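# Move skirt from hanger into basket, rehang hanger

## Task

Remove the skirt from its hanger and set it down in the basket by lowering it; releasing it, or a third or more of it, from above the basket rim may fail the task, even while one gripper still holds some of it. The whole skirt must finish inside the basket, the hanger must be hung on the rail again, and the rack must be standing upright at the end. Any cloth draped out over the basket rim counts against the result.

## Robot and tools

ROBOT. Two arms, left_arm and right_arm, each with six joints and a two-finger gripper. Joint order in every row and every per-joint list: waist, shoulder, elbow, wrist pitch, wrist yaw, wrist roll. Nominal ranges (rad): waist -2.618 to 3.054, shoulder 0.000 to 3.142, elbow 0.000 to 3.142, wrist pitch -1.571 to 1.571, wrist yaw -1.571 to 1.571, wrist roll -2.094 to 2.094. A real end may sit up to 0.059 rad either side of these.

FRAMES. Scene frame: origin at table-top height, halfway between the nominal arm bases; +x points out over the table, +z up, left_arm on the +y side (not tied to image left/right). Actual bases: left_arm at (-0.032, +0.234, +0.016) m, right_arm at (+0.035, -0.365, +0.026) m, both nearly unrotated. Gripper positions, orientations, targets and wrist-camera poses are reported in that arm's own base frame; fixed cameras and the table use the scene frame. Reported hand positions may be off by a few cm. In the gripper frame the fingers point along +z and close along y; end_effector_position is the point between the pads, roughly 1 cm short of the fingertips.

ROWS. A row is 14 plain numbers: left_arm's six absolute joint angles (rad) then its opening, then right_arm's six angles and opening. Opening runs -1 (shut) to +1 (fully open, 0.094 m pad gap). Both arms always appear, even if one stays put; to keep an arm still, repeat its current Joint targets and current opening (writing 0 commands half-open). A target beyond a joint's range by more than 0.059 rad, and further out than its last reading, gets the call refused; a target past the real end is clipped and reported as "joint sent to its limit". Per control step each joint target is kept within 0.339 rad of the measured angle for waist, shoulder and elbow, 2.2 for the wrist joints, and an arm's targets are pulled back if they would shift its gripper over 200 mm.

execute_actions: actions is a list of actions; each action is a list of up to 15 rows, one per 1/30 s step; fewer rows means the last row is held to fill 15 steps. cameras: list of names, ["all"], or []; omitted/null shows all only when actions is empty. An empty actions list returns a full status with images.

move: target is one row or a list of up to 15 rows of absolute joint angles (places to reach, not offsets); all joints interpolate together, so grippers trace curves. speed: rad/s for the joint with the longest way, 0.01 to 12.57, default 0.5, one number or one per target. blend: rad, how close the path passes intermediate targets (0 = stop at each). opening_speed: change rate of the opening per second, 0.2 or more. grip_force: newtons per pad, 10 to 50 (50 full), one value or one per arm; it persists; lower forces close slowly. blocking=false returns after about 0.5 s while the motion continues; a new move replaces it. The result adds a "move:" line: done, off_target (at rest but a joint over 0.035 rad from target), moving, held, or fault, possibly with limits=held. Done does not mean nothing is touched.

wait: seconds 0 to 10; arms keep their last command. stop: brakes the running move (needs some distance). zoom_image: camera name plus region [x0, y0, x1, y1] in image pixels from the top-left corner, at most 504 by 504, only on a camera in the latest images. finished_scene: scene = the current scene's number; irreversible, ends the scene.

CAMERAS. cam_head_left, cam_head_right, cam_high, cam_low, cam_left_wrist, cam_right_wrist, all 672x504. Calibration is given per camera (K, distortion, T_world_to_cam); fixed cameras may be shifted slightly, wrist images can lag during motion.

RESULTS. Joint positions and Joint velocities: per arm, six joints (rad, rad/s) then pad gap (m, m/s); "within noise" means still. Joint targets: angles currently driven toward. Tool commands: current gripper commands. grip_measured: measured opening on the command scale, a few mm wide when empty; it follows the command, so it does not reveal contact. Joint torques: total drive output per joint, offset and noisy, positive toward larger angles; joints 1 to 3 wrap at ±28 N m. Calls with actions also list step readings. "joint command not followed" means the clearance check altered targets. MOTOR HOT appears from 75 °C; at 90 °C an OVER-TEMPERATURE FAULT folds and disables that arm, and at 100 °C it collapses. Holding loads, stretched poses and pushing at unreachable targets heat motors.

GRIPPING. Squeeze builds about 1 N per 0.001 below first-touch reading, then jumps to the force limit (about 50 to 64 N per pad at full). Close gently with opening_speed on soft items; release by commanding well above grip_measured.

AVOID. Releasing the skirt above the rim; letting anything fall or end up off the table; knocking over the rack; hitting the table, rack or camera stand hard; any contact or squeeze between the two arms (a gripper closing on the other's fingers counts); fast moves into contact; overheating motors. Smooth, low-effort, quick motions are preferred.

Each tool is called after "Call:" as name(argument=value, ...) on one line, values as JSON.

## Session

Call:
execute_actions(actions=[])

Scene clock: 0.00 s.
left_arm: end_effector_position=(+0.1985, -0.2608, +0.4843) grip_measured=-0.842 end_effector_quat_wxyz=(+0.514, +0.320, +0.768, -0.208) | right_arm: end_effector_position=(+0.3838, +0.0010, +0.4071) grip_measured=+1.000 end_effector_quat_wxyz=(+0.707, +0.000, +0.707, +0.000)
Joint positions: left_arm=[-1.068 1.327 2.05 -1.134 -0.265 -0.103 0.007] | right_arm=[0 1.047 1.047 0 0 0 0.094]
Joint velocities: within noise
Joint torques (N m): no reading
Motor temperatures (°C): left_arm=[27 30 33 32 24 27 24] | right_arm=[27 28 33 31 24 25 25]
Heat: left arm: 33 °C; right arm: 33 °C.
Joint targets: left_arm=[-1.068 1.320 2.059 -1.098 -0.268 -0.104] | right_arm=[0.000 1.040 1.057 0.002 0.000 0.000]
Tool commands: left_gripper/opening=-1.0 right_gripper/opening=+1.0

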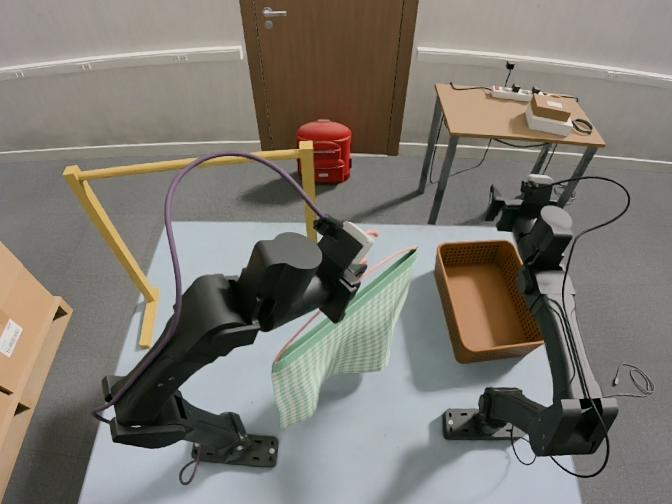

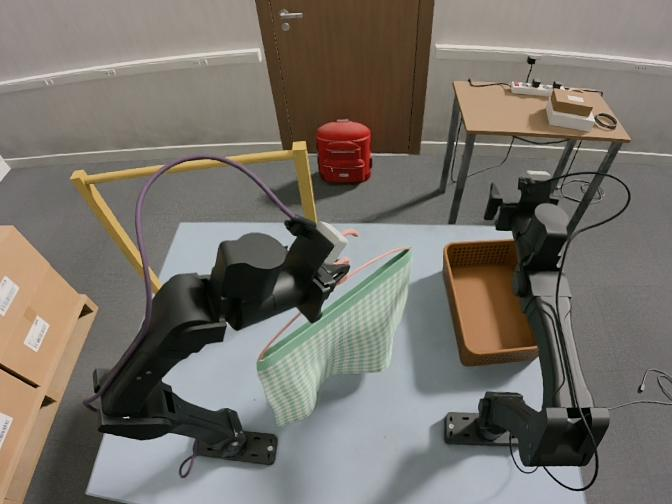

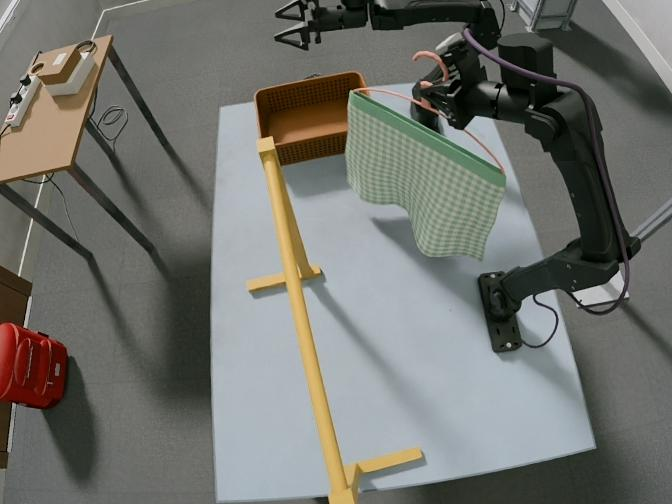

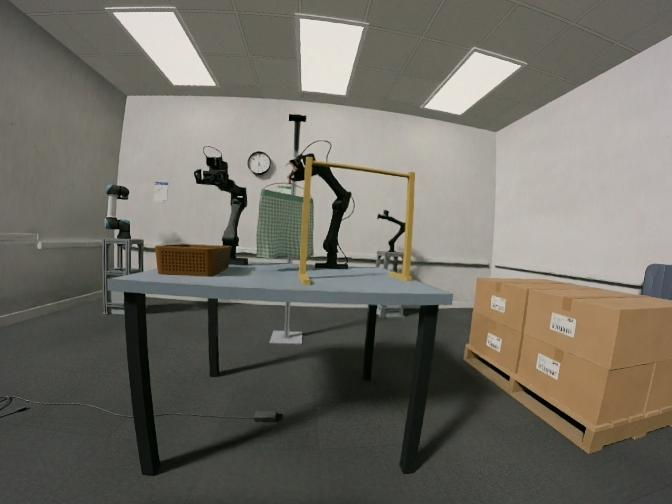

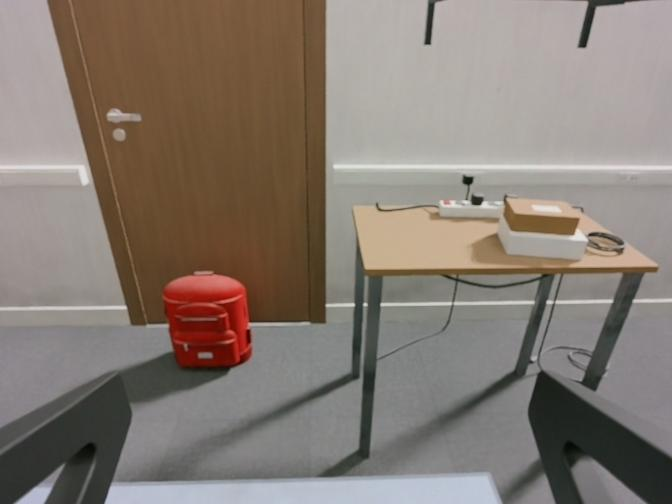

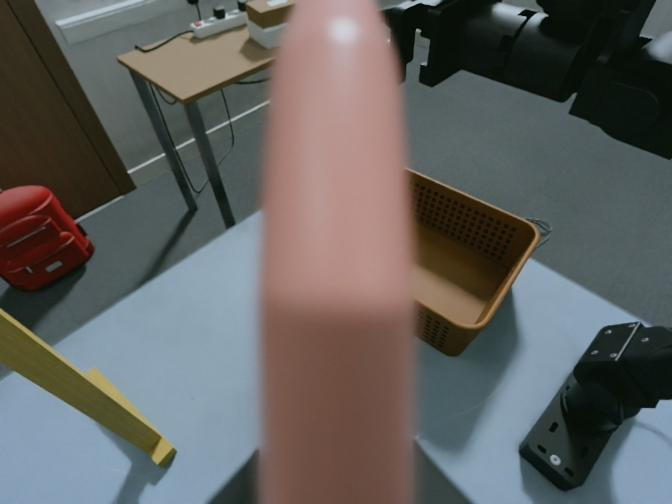

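Call:
zoom_image(camera="cam_head_left", region=[240, 200, 440, 440])

Call:
zoom_image(camera="cam_high", region=[330, 30, 530, 270])

Call:
zoom_image(camera="cam_low", region=[140, 140, 440, 300])

Scaled by 2.100.

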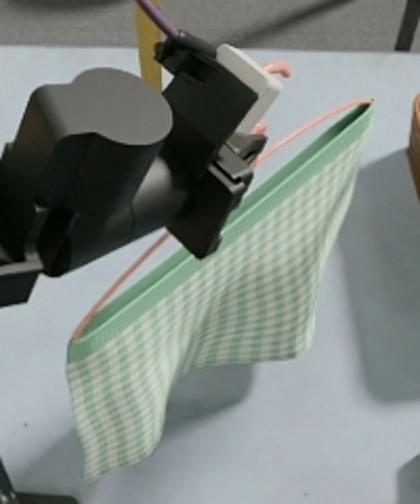

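Scaled by 2.100.

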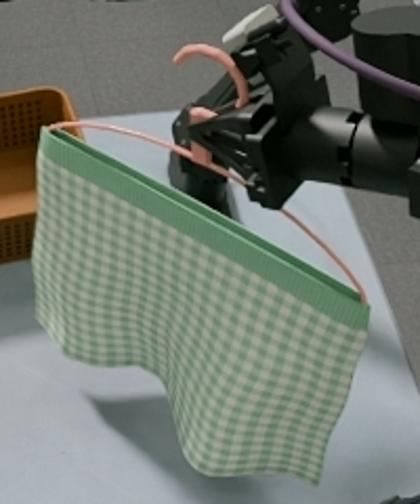

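Scaled by 1.680.

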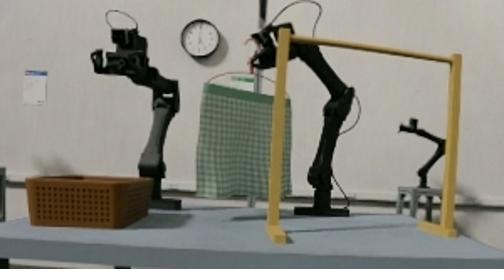

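Call:
zoom_image(camera="cam_high", region=[470, 130, 530, 190])

Call:
zoom_image(camera="cam_high", region=[330, 70, 420, 130])

Call:
zoom_image(camera="cam_head_left", region=[330, 210, 430, 290])

Call:
zoom_image(camera="cam_low", region=[250, 145, 330, 205])

Call:
zoom_image(camera="cam_high", region=[240, 120, 340, 220])

Call:
zoom_image(camera="cam_high", region=[400, 40, 490, 130])

Scaled by 8.400.

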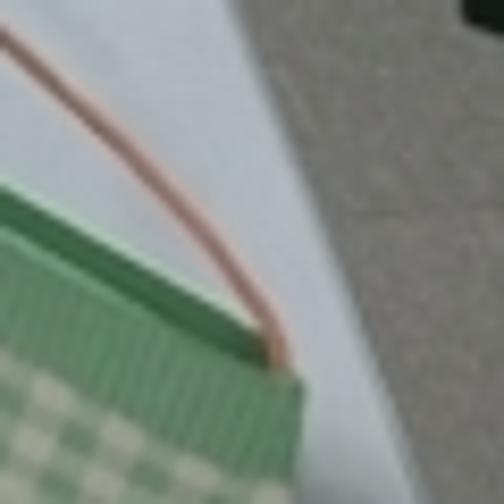

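Scaled by 5.600.

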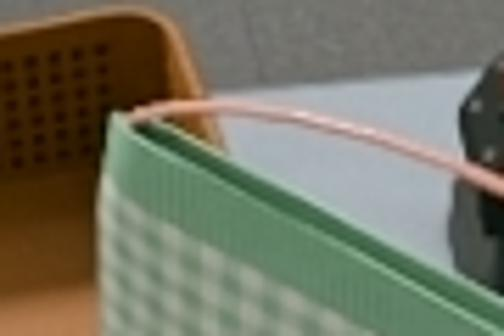

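Scaled by 5.040.

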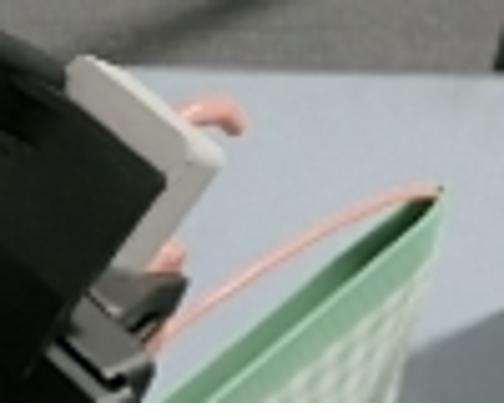

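Scaled by 6.300.

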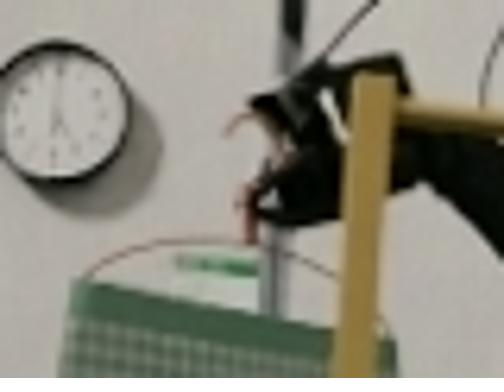

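Scaled by 5.040.

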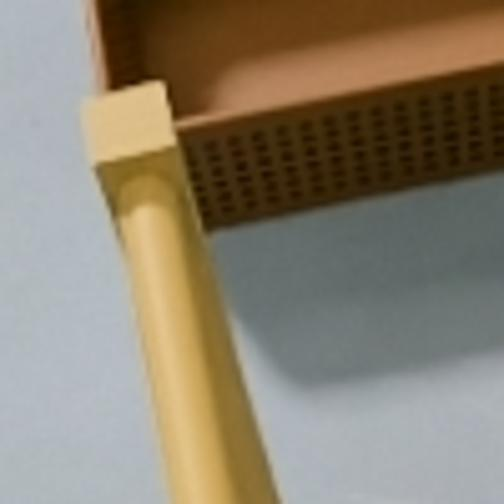

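Scaled by 5.600.

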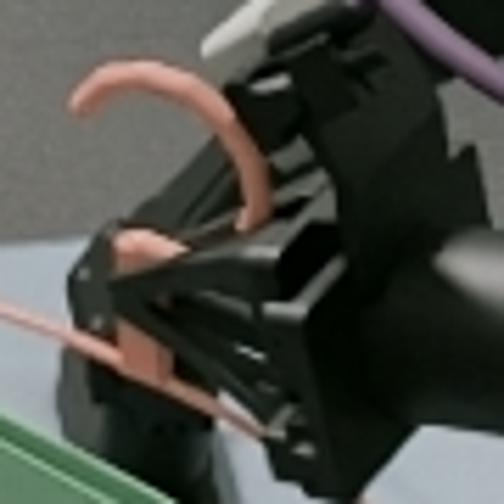

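Call:
move(target=[-0.236,1.540,1.907,-1.264,1.056,0.828,-1.0,-0.33,0.944,0.450,0.494,-1.42,0,1.0], speed=0.6, cameras=["all"])

Scene clock: 51.27 s.
left_arm: end_effector_position=(+0.2748, -0.2235, +0.4009) grip_measured=-0.842 end_effector_quat_wxyz=(+0.412, +0.558, +0.628, -0.353) | right_arm: end_effector_position=(+0.2572, +0.1033, +0.2692) grip_measured=+1.000 end_effector_quat_wxyz=(+0.601, -0.363, +0.608, +0.371)
Joint positions: left_arm=[-0.24 1.534 1.916 -1.269 1.011 0.823 0.007] | right_arm=[-0.321 0.961 0.463 0.484 -1.412 0 0.094]
Joint torques (N m): left_arm=[0.4 -4.96 5.67 1.38 0.75 0] | right_arm=[-0.76 -3.26 5.64 1.31 -0.09 -0.02]
Motor temperatures (°C): left_arm=[27 30 35 39 24 27 26] | right_arm=[27 27 36 35 24 25 25]
Heat: left arm: 39 °C; right arm: 36 °C.
Joint targets: left_arm=[-0.236 1.540 1.907 -1.264 1.056 0.828] | right_arm=[-0.330 0.944 0.450 0.494 -1.420 0.000]
move: off_target (left_arm); left_arm: the wrist yaw is farthest, 0.045 rad from its target
camera_calibration:
cam_left_wrist: T_world_to_cam=[[-0.991846, -0.126503, -0.015436, 0.251444], [-0.0872523, 0.762348, -0.641258, 0.487002], [0.0928886, -0.634683, -0.76717, 0.226241], [0, 0, 0, 1]] pos_world=[0.27087, -0.195865, 0.48974]
cam_right_wrist: T_world_to_cam=[[0.892182, -0.451675, -0.00122157, -0.184055], [-0.199322, -0.391287, -0.898424, 0.369105], [0.405318, 0.801801, -0.439128, 0.0228745], [0, 0, 0, 1]] pos_world=[0.22851, 0.042952, 0.341433]

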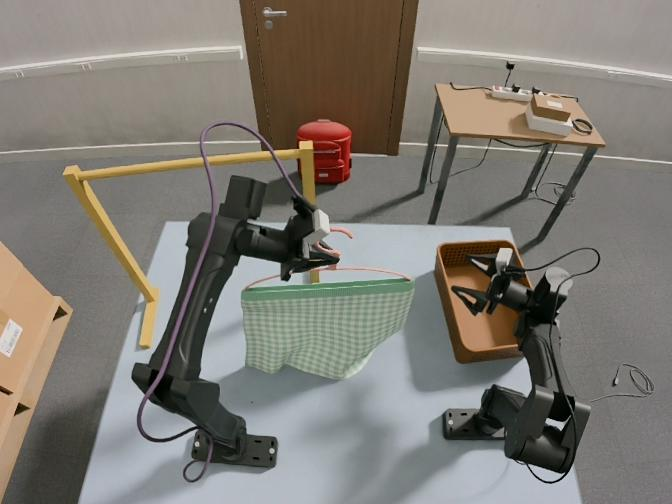

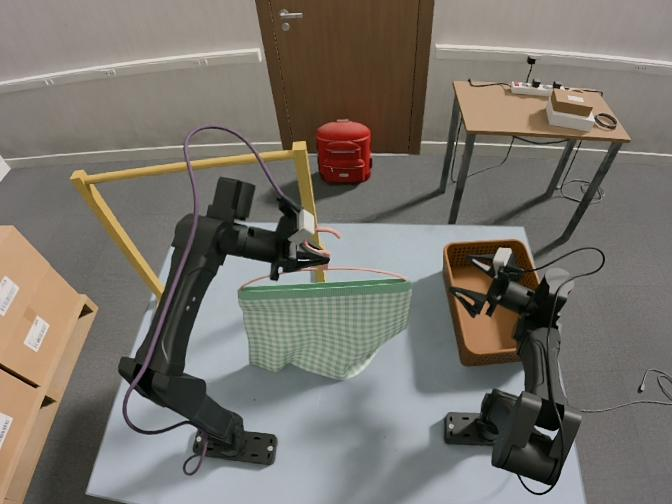

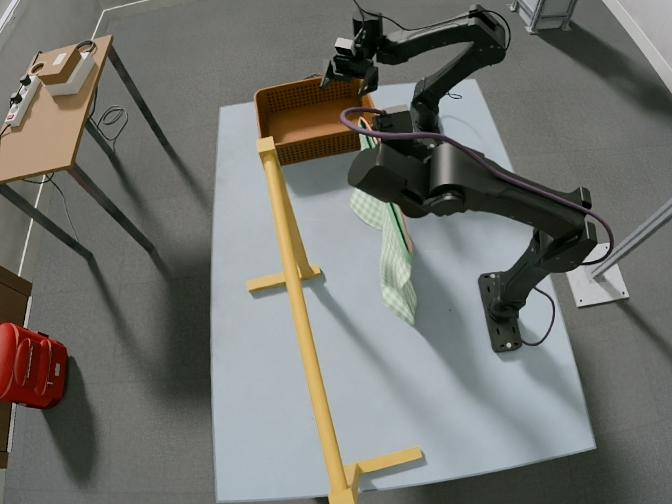

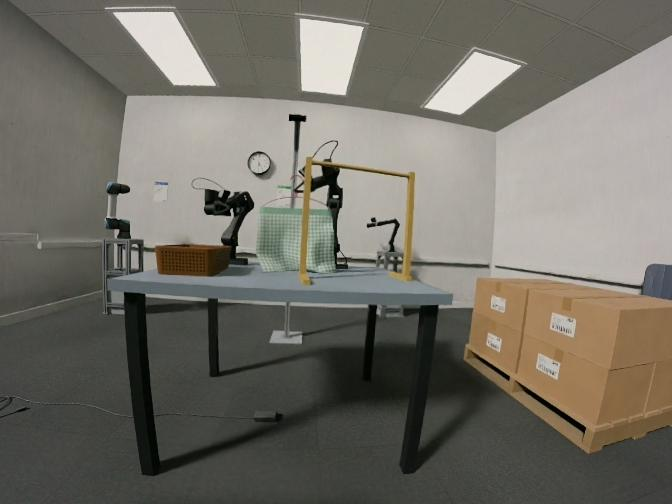

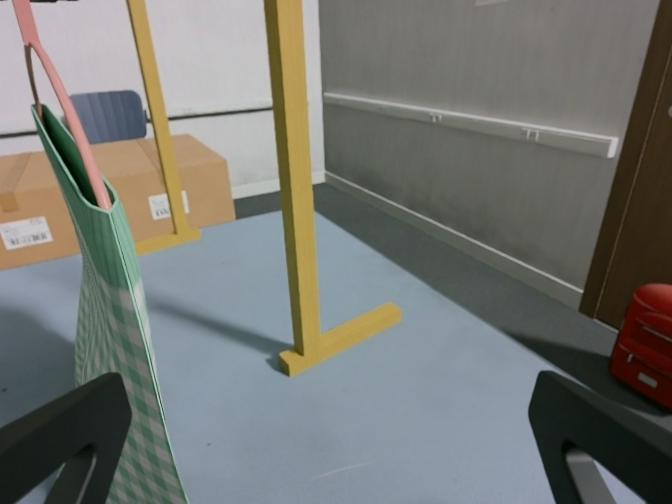

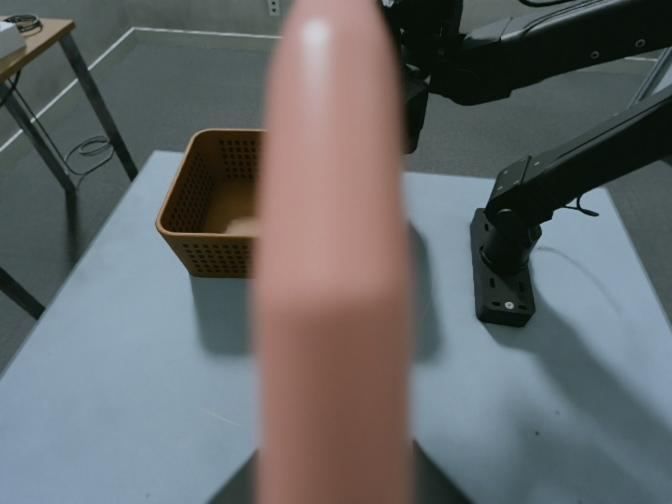

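Call:
move(target=[[-0.236,1.540,1.907,-1.264,1.056,0.828,-1.0,0.135,1.007,0.411,0.596,-1.235,0,1.0],[-0.236,1.540,1.907,-1.264,1.056,0.828,-1.0,0.384,1.185,0.497,0.688,-1.178,0,1.0]], speed=0.4, blend=[0.1,0], cameras=["cam_head_left","cam_left_wrist","cam_right_wrist","cam_high"])

Scene clock: 58.93 s.
left_arm: end_effector_position=(+0.2747, -0.2236, +0.4010) grip_measured=-0.842 end_effector_quat_wxyz=(+0.413, +0.558, +0.628, -0.353) | right_arm: end_effector_position=(+0.2003, +0.2600, +0.2429) grip_measured=+1.000 end_effector_quat_wxyz=(+0.491, -0.492, +0.514, +0.502)
Joint positions: left_arm=[-0.24 1.534 1.916 -1.269 1.012 0.823 0.007] | right_arm=[0.377 1.178 0.466 0.676 -1.183 0 0.094]
Joint torques (N m): left_arm=[0.43 -4.98 5.64 1.38 0.74 0] | right_arm=[0.61 -2.69 9.37 1.44 0 -0.01]
Heat: left arm: 38 °C; right arm: 35 °C.
Joint targets: left_arm=[-0.236 1.540 1.907 -1.264 1.056 0.828] | right_arm=[0.384 1.185 0.497 0.688 -1.178 0.000]
move: off_target (left_arm); left_arm: the wrist yaw is farthest, 0.044 rad from its target
camera_calibration:
cam_left_wrist: T_world_to_cam=[[-0.991944, -0.125726, -0.0154712, 0.251542], [-0.0865586, 0.761911, -0.641871, 0.487087], [0.0924875, -0.635362, -0.766656, 0.22605], [0, 0, 0, 1]] pos_world=[0.27077, -0.195869, 0.489841]
cam_right_wrist: T_world_to_cam=[[0.999803, 0.0000873827, -0.0198466, -0.19704], [-0.0176948, -0.448952, -0.893381, 0.372991], [-0.00898824, 0.893556, -0.448862, -0.0297841], [0, 0, 0, 1]] pos_world=[0.203334, 0.194086, 0.315943]
Images, in order (width x height): cam_head_left 672x504, cam_high 672x504, cam_left_wrist 672x504, cam_right_wrist 672x504.

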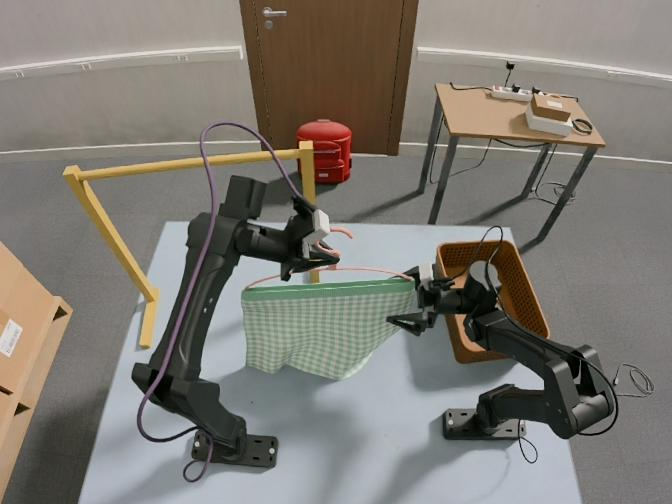

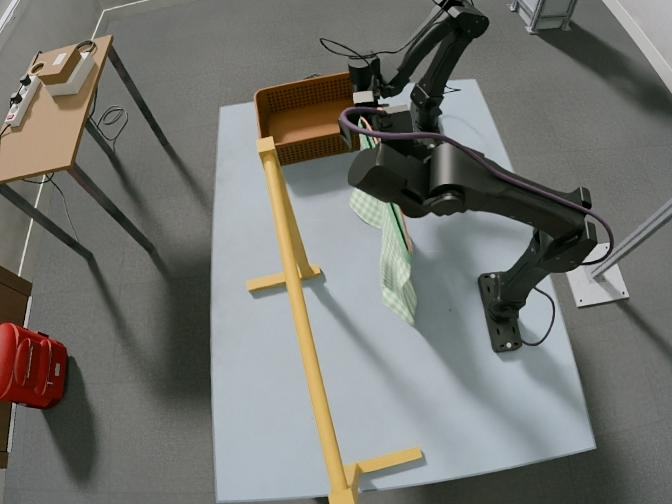

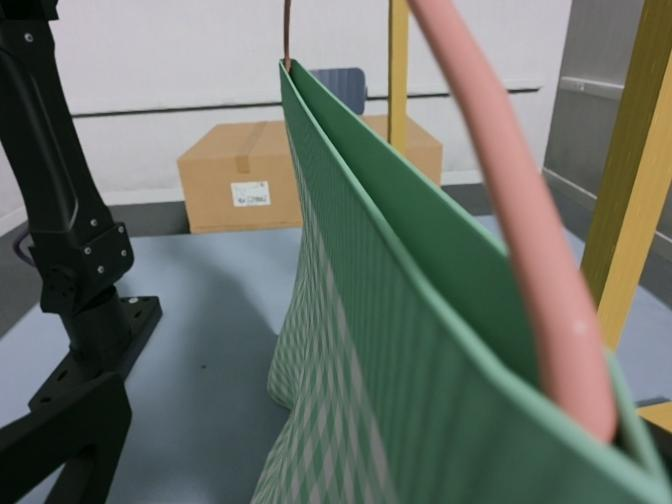

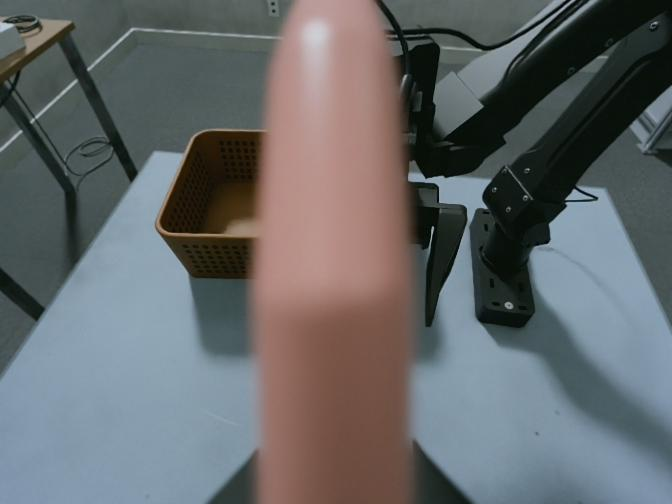

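Call:
move(target=[[-0.236,1.540,1.907,-1.264,1.056,0.828,-1.0,0.344,1.278,0.542,0.736,-1.25,0,1.0],[-0.236,1.540,1.907,-1.264,1.056,0.828,-1.0,0.344,1.278,0.542,0.736,-1.25,0,-1.0]], speed=0.4, opening_speed=1.5, cameras=["cam_head_left","cam_head_right","cam_left_wrist"])

Scene clock: 64.97 s.
left_arm: end_effector_position=(+0.2724, -0.2240, +0.4014) grip_measured=-0.842 end_effector_quat_wxyz=(+0.412, +0.560, +0.624, -0.357) | right_arm: end_effector_position=(+0.2064, +0.2608, +0.2418) grip_measured=-0.914 end_effector_quat_wxyz=(+0.475, -0.509, +0.496, +0.519)
Joint positions: left_arm=[-0.239 1.534 1.916 -1.277 1.023 0.834 0.007] | right_arm=[0.352 1.27 0.511 0.726 -1.275 0 0.004]
Joint torques (N m): left_arm=[0.39 -4.97 5.65 1.46 0.64 -0.12] | right_arm=[-0.75 -3.1 9.26 1.4 0.26 -0.01]
Heat: left arm: 37 °C; right arm: 36 °C.
Joint targets: left_arm=[-0.236 1.540 1.907 -1.264 1.056 0.828] | right_arm=[0.344 1.278 0.542 0.736 -1.250 0.000]
move: done
camera_calibration:
cam_left_wrist: T_world_to_cam=[[-0.99325, -0.115142, -0.0140618, 0.251391], [-0.0789328, 0.759722, -0.645439, 0.486267], [0.0850003, -0.639972, -0.763682, 0.226079], [0, 0, 0, 1]] pos_world=[0.26886, -0.195798, 0.490044]
Images, in order (width x height): cam_head_left 672x504, cam_head_right 672x504, cam_left_wrist 672x504.

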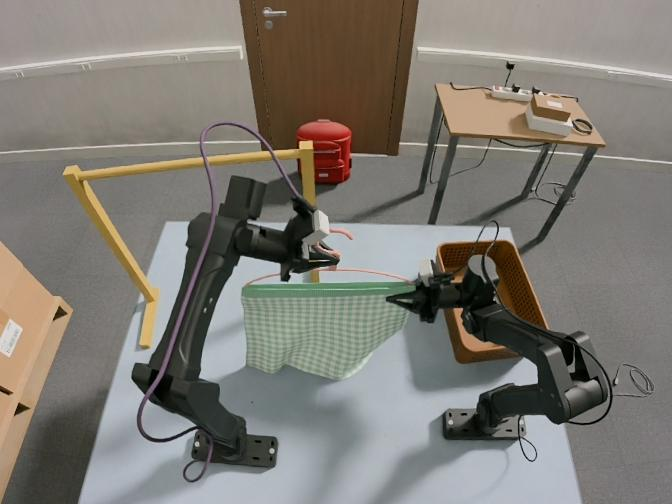

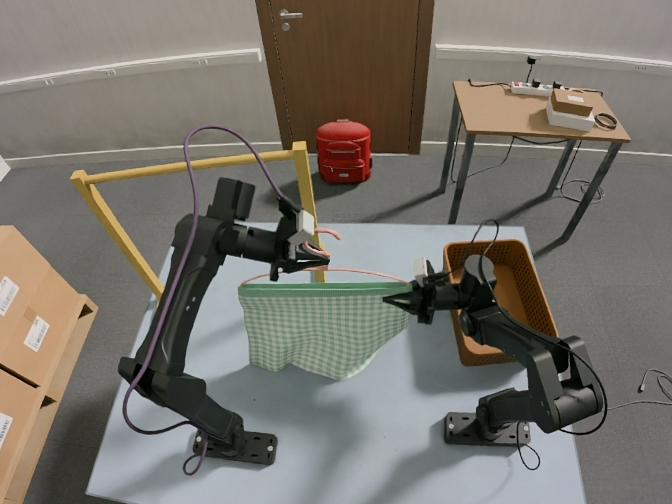

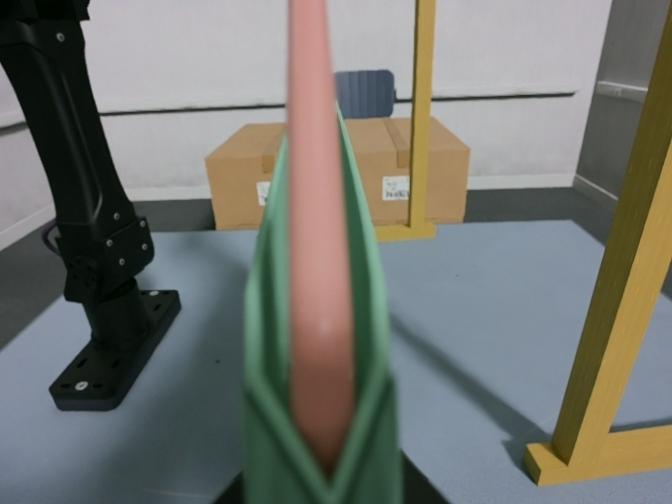

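Call:
move(target=[-0.236,1.540,1.907,-1.264,1.056,0.828,-1.0,0.344,1.63,0.36,1.28,-1.25,0,-1.0], speed=0.35, cameras=["cam_head_left","cam_low","cam_left_wrist"])

Scene clock: 68.77 s.
left_arm: end_effector_position=(+0.2835, -0.2260, +0.3697) grip_measured=-0.842 end_effector_quat_wxyz=(+0.381, +0.572, +0.642, -0.339) | right_arm: end_effector_position=(+0.2140, +0.2661, +0.1974) grip_measured=-0.916 end_effector_quat_wxyz=(+0.523, -0.529, +0.443, +0.500)
Joint positions: left_arm=[-0.258 1.571 1.882 -1.293 0.955 0.886 0.007] | right_arm=[0.361 1.593 0.401 1.356 -1.272 0.046 0.004]
Joint torques (N m): left_arm=[2.21 -8.64 8.77 1.54 1.32 -0.74] | right_arm=[-1.28 -2.09 0.79 0.46 0.29 -0.46]
Heat: left arm: 37 °C; right arm: 35 °C.
Joint targets: left_arm=[-0.236 1.540 1.907 -1.264 1.056 0.828] | right_arm=[0.344 1.630 0.360 1.280 -1.250 0.000]
move: off_target (left_arm, right_arm); left_arm: the wrist yaw is farthest, 0.101 rad from its target; right_arm: the wrist pitch is farthest, 0.076 rad from its target
camera_calibration:
cam_left_wrist: T_world_to_cam=[[-0.993558, -0.113322, 0.000529852, 0.25682], [-0.0925781, 0.808973, -0.58051, 0.459117], [0.0653557, -0.576819, -0.814253, 0.238209], [0, 0, 0, 1]] pos_world=[0.282101, -0.204907, 0.460348]
Images, in order (width x height): cam_head_left 672x504, cam_low 672x504, cam_left_wrist 672x504.

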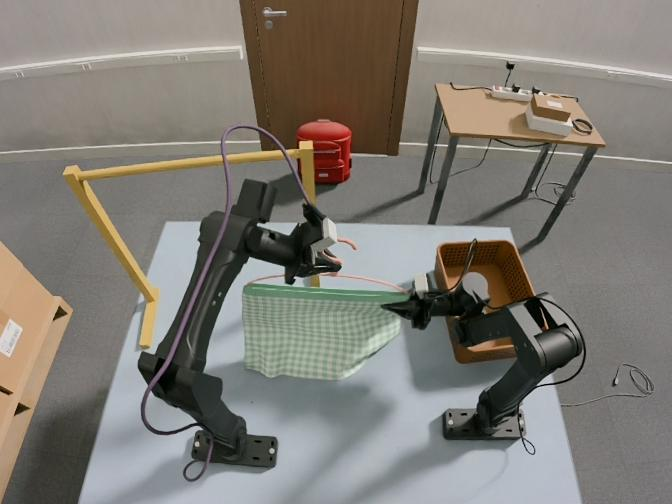

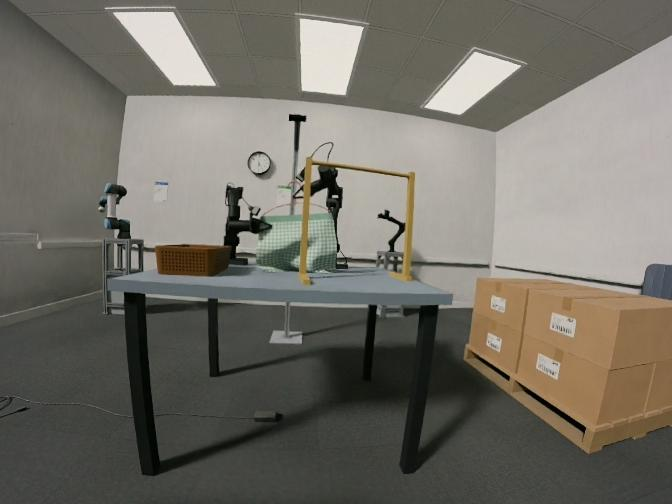

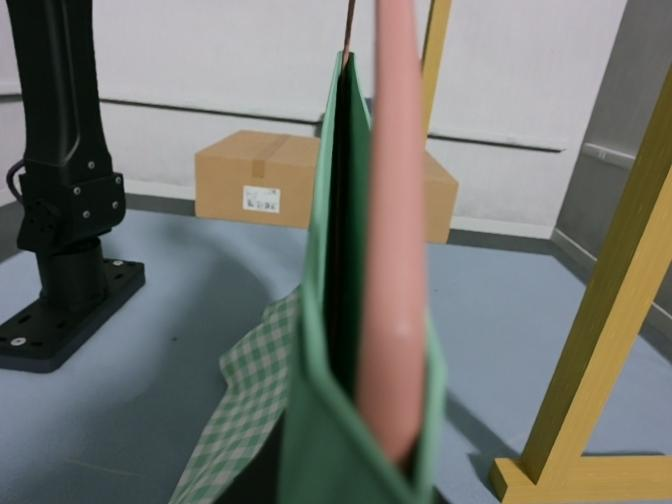

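Call:
move(target=[[-0.236,1.540,1.907,-1.264,1.056,0.828,-1.0,0.197,1.471,0.371,1.10,-1.40,0,-1.0],[-0.236,1.540,1.907,-1.264,1.056,0.828,-1.0,0.197,1.707,0.315,1.392,-1.40,0,-1.0]], speed=0.3, blend=[0.03,0], cameras=["cam_head_left","cam_low","cam_left_wrist"])

Scene clock: 73.97 s.
left_arm: end_effector_position=(+0.2869, -0.2389, +0.3557) grip_measured=-0.842 end_effector_quat_wxyz=(+0.368, +0.584, +0.636, -0.346) | right_arm: end_effector_position=(+0.2142, +0.2432, +0.1854) grip_measured=-0.916 end_effector_quat_wxyz=(+0.528, -0.544, +0.429, +0.491)
Joint positions: left_arm=[-0.293 1.603 1.862 -1.264 0.952 0.895 0.007] | right_arm=[0.267 1.656 0.37 1.499 -1.382 0.055 0.004]
Joint torques (N m): left_arm=[5.57 -11.85 10.69 1.2 1.35 -0.83] | right_arm=[-5.65 -0.85 -0.79 -0.02 -0.06 -0.59]
Heat: left arm: 37 °C; right arm: 35 °C.
Joint targets: left_arm=[-0.236 1.540 1.907 -1.264 1.056 0.828] | right_arm=[0.197 1.707 0.315 1.392 -1.400 0.000]
move: off_target (left_arm, right_arm); left_arm: the wrist yaw is farthest, 0.104 rad from its target; right_arm: the wrist pitch is farthest, 0.107 rad from its target
camera_calibration:
cam_left_wrist: T_world_to_cam=[[-0.997009, -0.0761616, 0.0131549, 0.264149], [-0.0699937, 0.817536, -0.571608, 0.454248], [0.03278, -0.570819, -0.820421, 0.232129], [0, 0, 0, 1]] pos_world=[0.287544, -0.218742, 0.446621]
Images, in order (width x height): cam_head_left 672x504, cam_low 672x504, cam_left_wrist 672x504.

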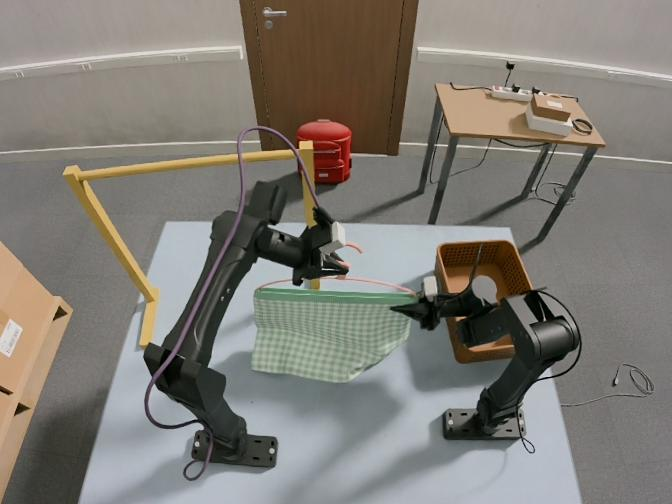

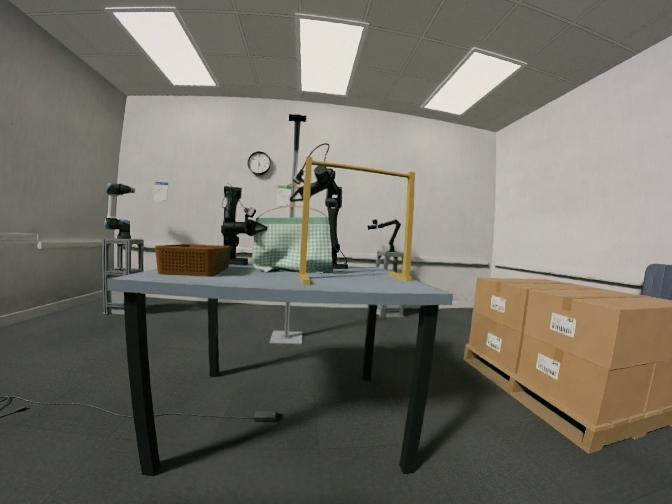

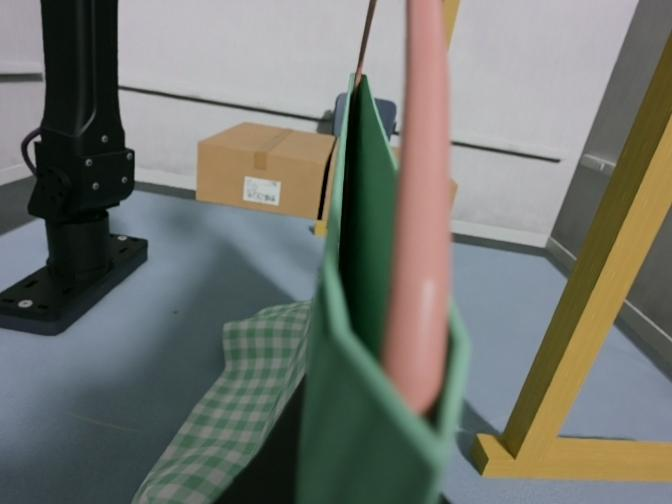

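Call:
zoom_image(camera="cam_left_wrist", region=[280, 240, 520, 504])

Call:
zoom_image(camera="cam_head_left", region=[230, 230, 450, 400])

Call:
zoom_image(camera="cam_low", region=[240, 160, 350, 280])

Scaled by 1.909.

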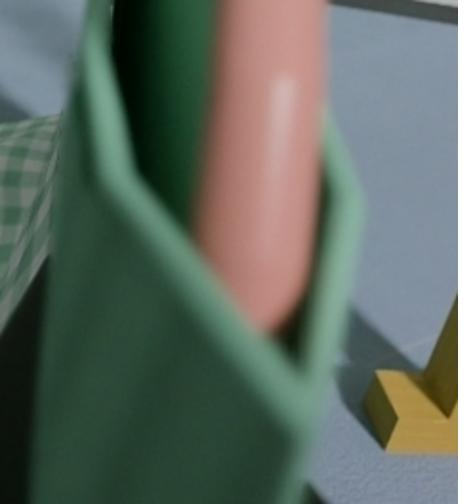

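Scaled by 2.291.

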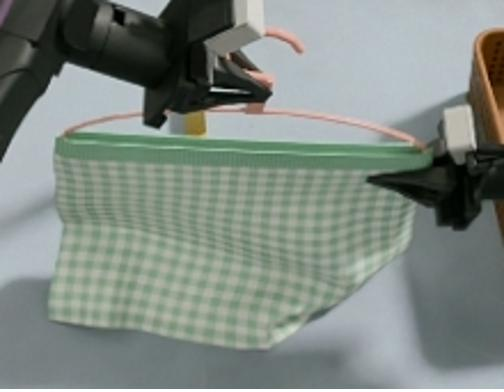

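Scaled by 4.200.

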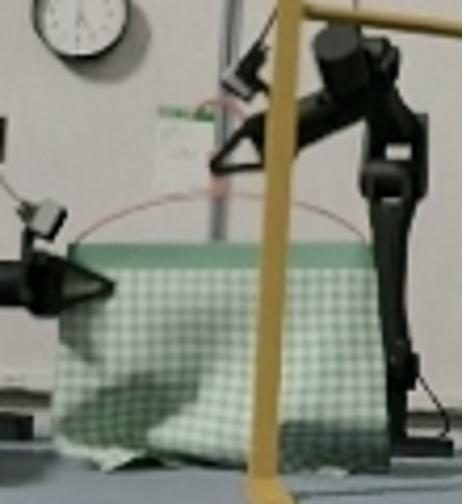

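Call:
move(target=[-0.236,1.701,2.319,-1.515,1.056,0.828,-1.0,0.197,1.80,0.302,1.29,-1.40,0,-1.0], speed=0.25, cameras=["cam_head_left","cam_low","cam_left_wrist"])

Scene clock: 88.93 s.
left_arm: end_effector_position=(+0.3047, -0.2433, +0.3555) grip_measured=-0.842 end_effector_quat_wxyz=(+0.316, +0.584, +0.666, -0.339) | right_arm: end_effector_position=(+0.2227, +0.2445, +0.1720) grip_measured=-0.916 end_effector_quat_wxyz=(+0.519, -0.527, +0.453, +0.498)
Joint positions: left_arm=[-0.31 1.795 2.169 -1.497 0.886 0.915 0.007] | right_arm=[0.267 1.717 0.371 1.51 -1.355 0.064 0.004]
Joint torques (N m): left_arm=[7.25 -15.83 19.63 0.9 1.99 -1.07] | right_arm=[-5.63 1.98 -2.47 -1.09 -0.34 -0.69]
Motor temperatures (°C): left_arm=[28 32 40 36 27 27 26] | right_arm=[28 27 33 32 24 25 26]
Heat: left arm: 40 °C; right arm: 33 °C.
Joint targets: left_arm=[-0.236 1.701 2.319 -1.515 1.056 0.828] | right_arm=[0.197 1.800 0.302 1.290 -1.400 0.000]
move: off_target (left_arm, right_arm); left_arm: the wrist yaw is farthest, 0.170 rad from its target; right_arm: the wrist pitch is farthest, 0.220 rad from its target
camera_calibration:
cam_left_wrist: T_world_to_cam=[[-0.992888, -0.0842751, 0.0840851, 0.253097], [-0.114773, 0.86522, -0.48808, 0.454473], [-0.0316191, -0.49426, -0.868739, 0.284231], [0, 0, 0, 1]] pos_world=[0.312445, -0.231405, 0.44746]
Images, in order (width x height): cam_head_left 672x504, cam_low 672x504, cam_left_wrist 672x504.

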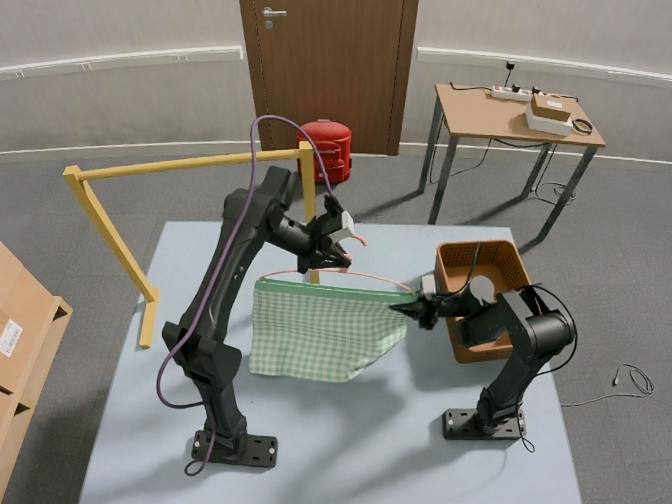

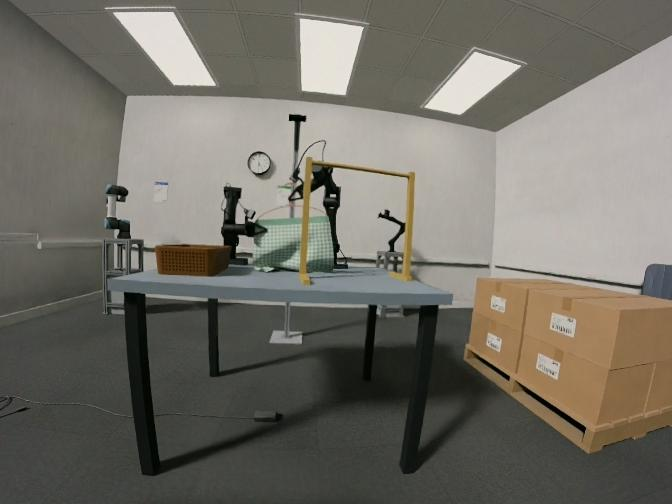

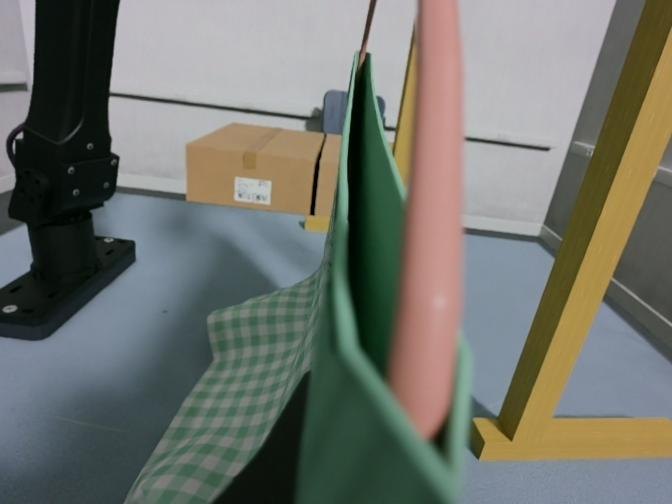

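Call:
move(target=[[-0.236,1.540,1.907,-1.42,1.056,0.828,-1.0,0.344,1.278,0.56,0.736,-1.25,0,-1.0],[-0.236,1.540,1.907,-1.42,1.056,0.828,-1.0,0.20,1.278,0.56,0.736,-1.39,0,-1.0]], speed=0.4, cameras=["cam_head_left","cam_low","cam_left_wrist"])

Call:
zoom_image(camera="cam_head_left", region=[230, 230, 450, 400])

Scene clock: 99.57 s.
left_arm: end_effector_position=(+0.2714, -0.2239, +0.3891) grip_measured=-0.842 end_effector_quat_wxyz=(+0.386, +0.557, +0.637, -0.366) | right_arm: end_effector_position=(+0.2093, +0.2378, +0.2455) grip_measured=-0.921 end_effector_quat_wxyz=(-0.462, +0.521, -0.480, -0.534)
Joint positions: left_arm=[-0.241 1.556 1.917 -1.333 1.019 0.854 0.007] | right_arm=[0.246 1.292 0.535 0.733 -1.438 0.008 0.004]
Joint torques (N m): left_arm=[0.58 -7.05 5.57 0.39 0.71 -0.34] | right_arm=[-3.75 -5.35 8.51 1.23 0.48 -0.13]
Heat: left arm: 42 °C; right arm: 33 °C.
Joint targets: left_arm=[-0.236 1.540 1.907 -1.420 1.056 0.828] | right_arm=[0.200 1.278 0.560 0.736 -1.390 0.000]
move: off_target (left_arm, right_arm); left_arm: the wrist pitch is farthest, 0.087 rad from its target; right_arm: the wrist yaw is farthest, 0.048 rad from its target
camera_calibration:
cam_left_wrist: T_world_to_cam=[[-0.993456, -0.107586, 0.0383453, 0.231612], [-0.107988, 0.775425, -0.622138, 0.480479], [0.0371994, -0.622207, -0.781968, 0.240923], [0, 0, 0, 1]] pos_world=[0.27302, -0.197753, 0.478437]
Images, in order (width x height): cam_head_left 672x504, cam_low 672x504, cam_left_wrist 672x504.

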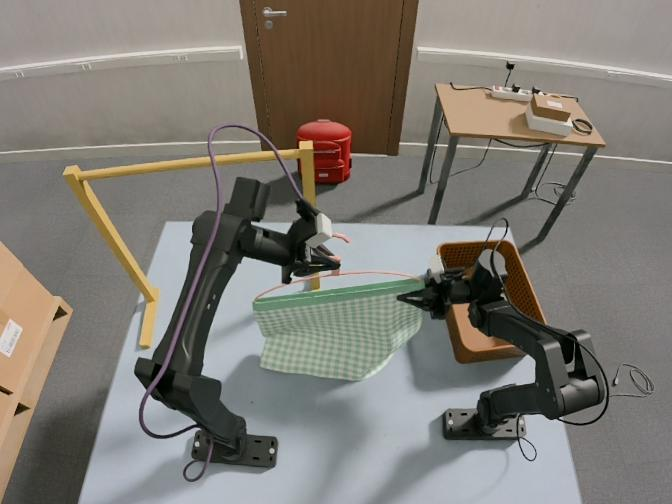

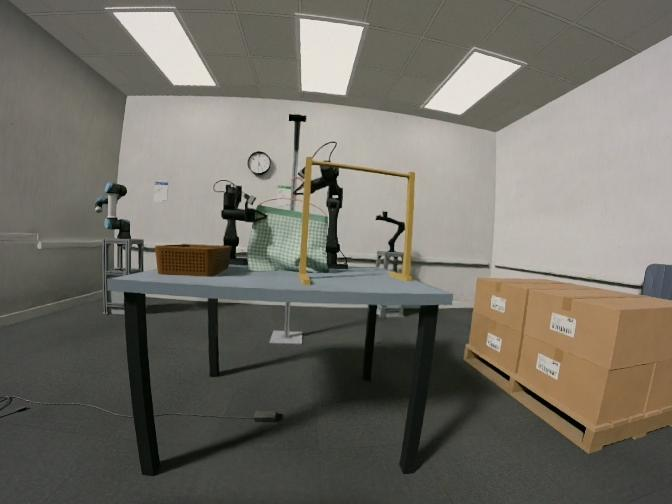

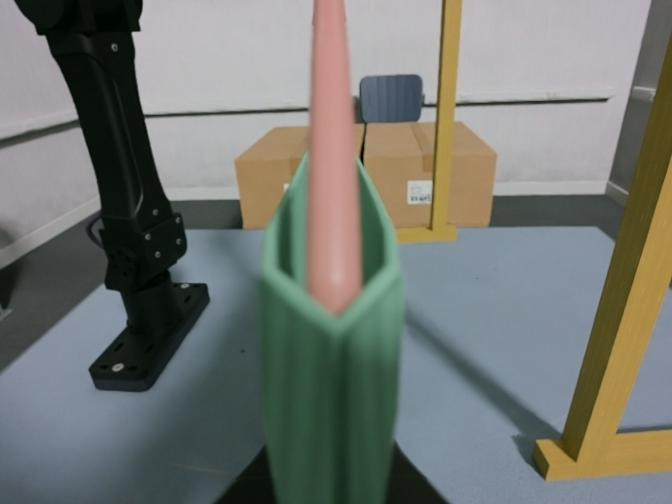

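Scaled by 2.291.

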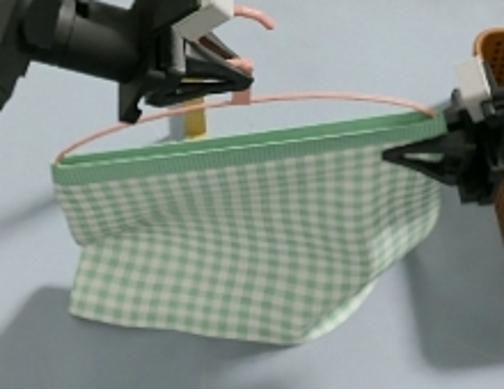

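Call:
zoom_image(camera="cam_head_left", region=[245, 280, 295, 320])

Call:
zoom_image(camera="cam_left_wrist", region=[240, 140, 430, 360])

Call:
zoom_image(camera="cam_head_left", region=[390, 255, 440, 305])

Scaled by 10.080.

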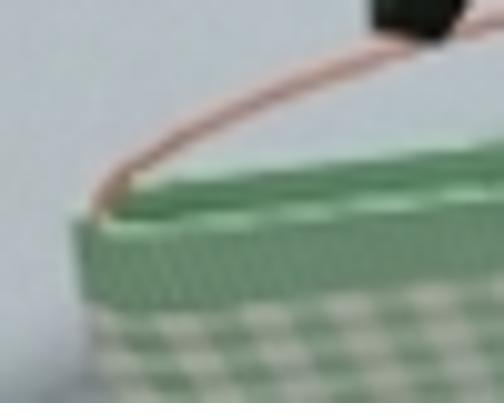

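Scaled by 2.291.

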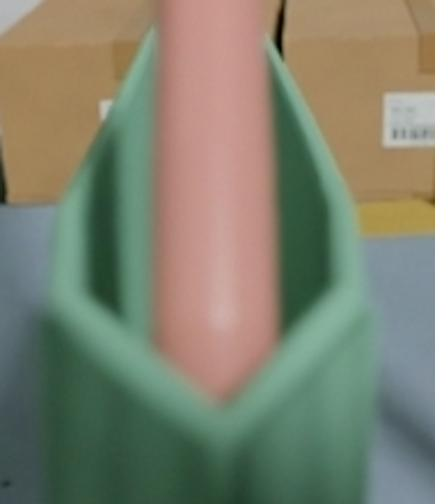

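Scaled by 10.080.

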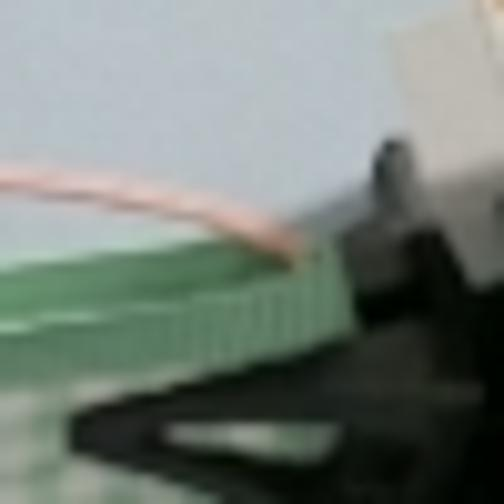

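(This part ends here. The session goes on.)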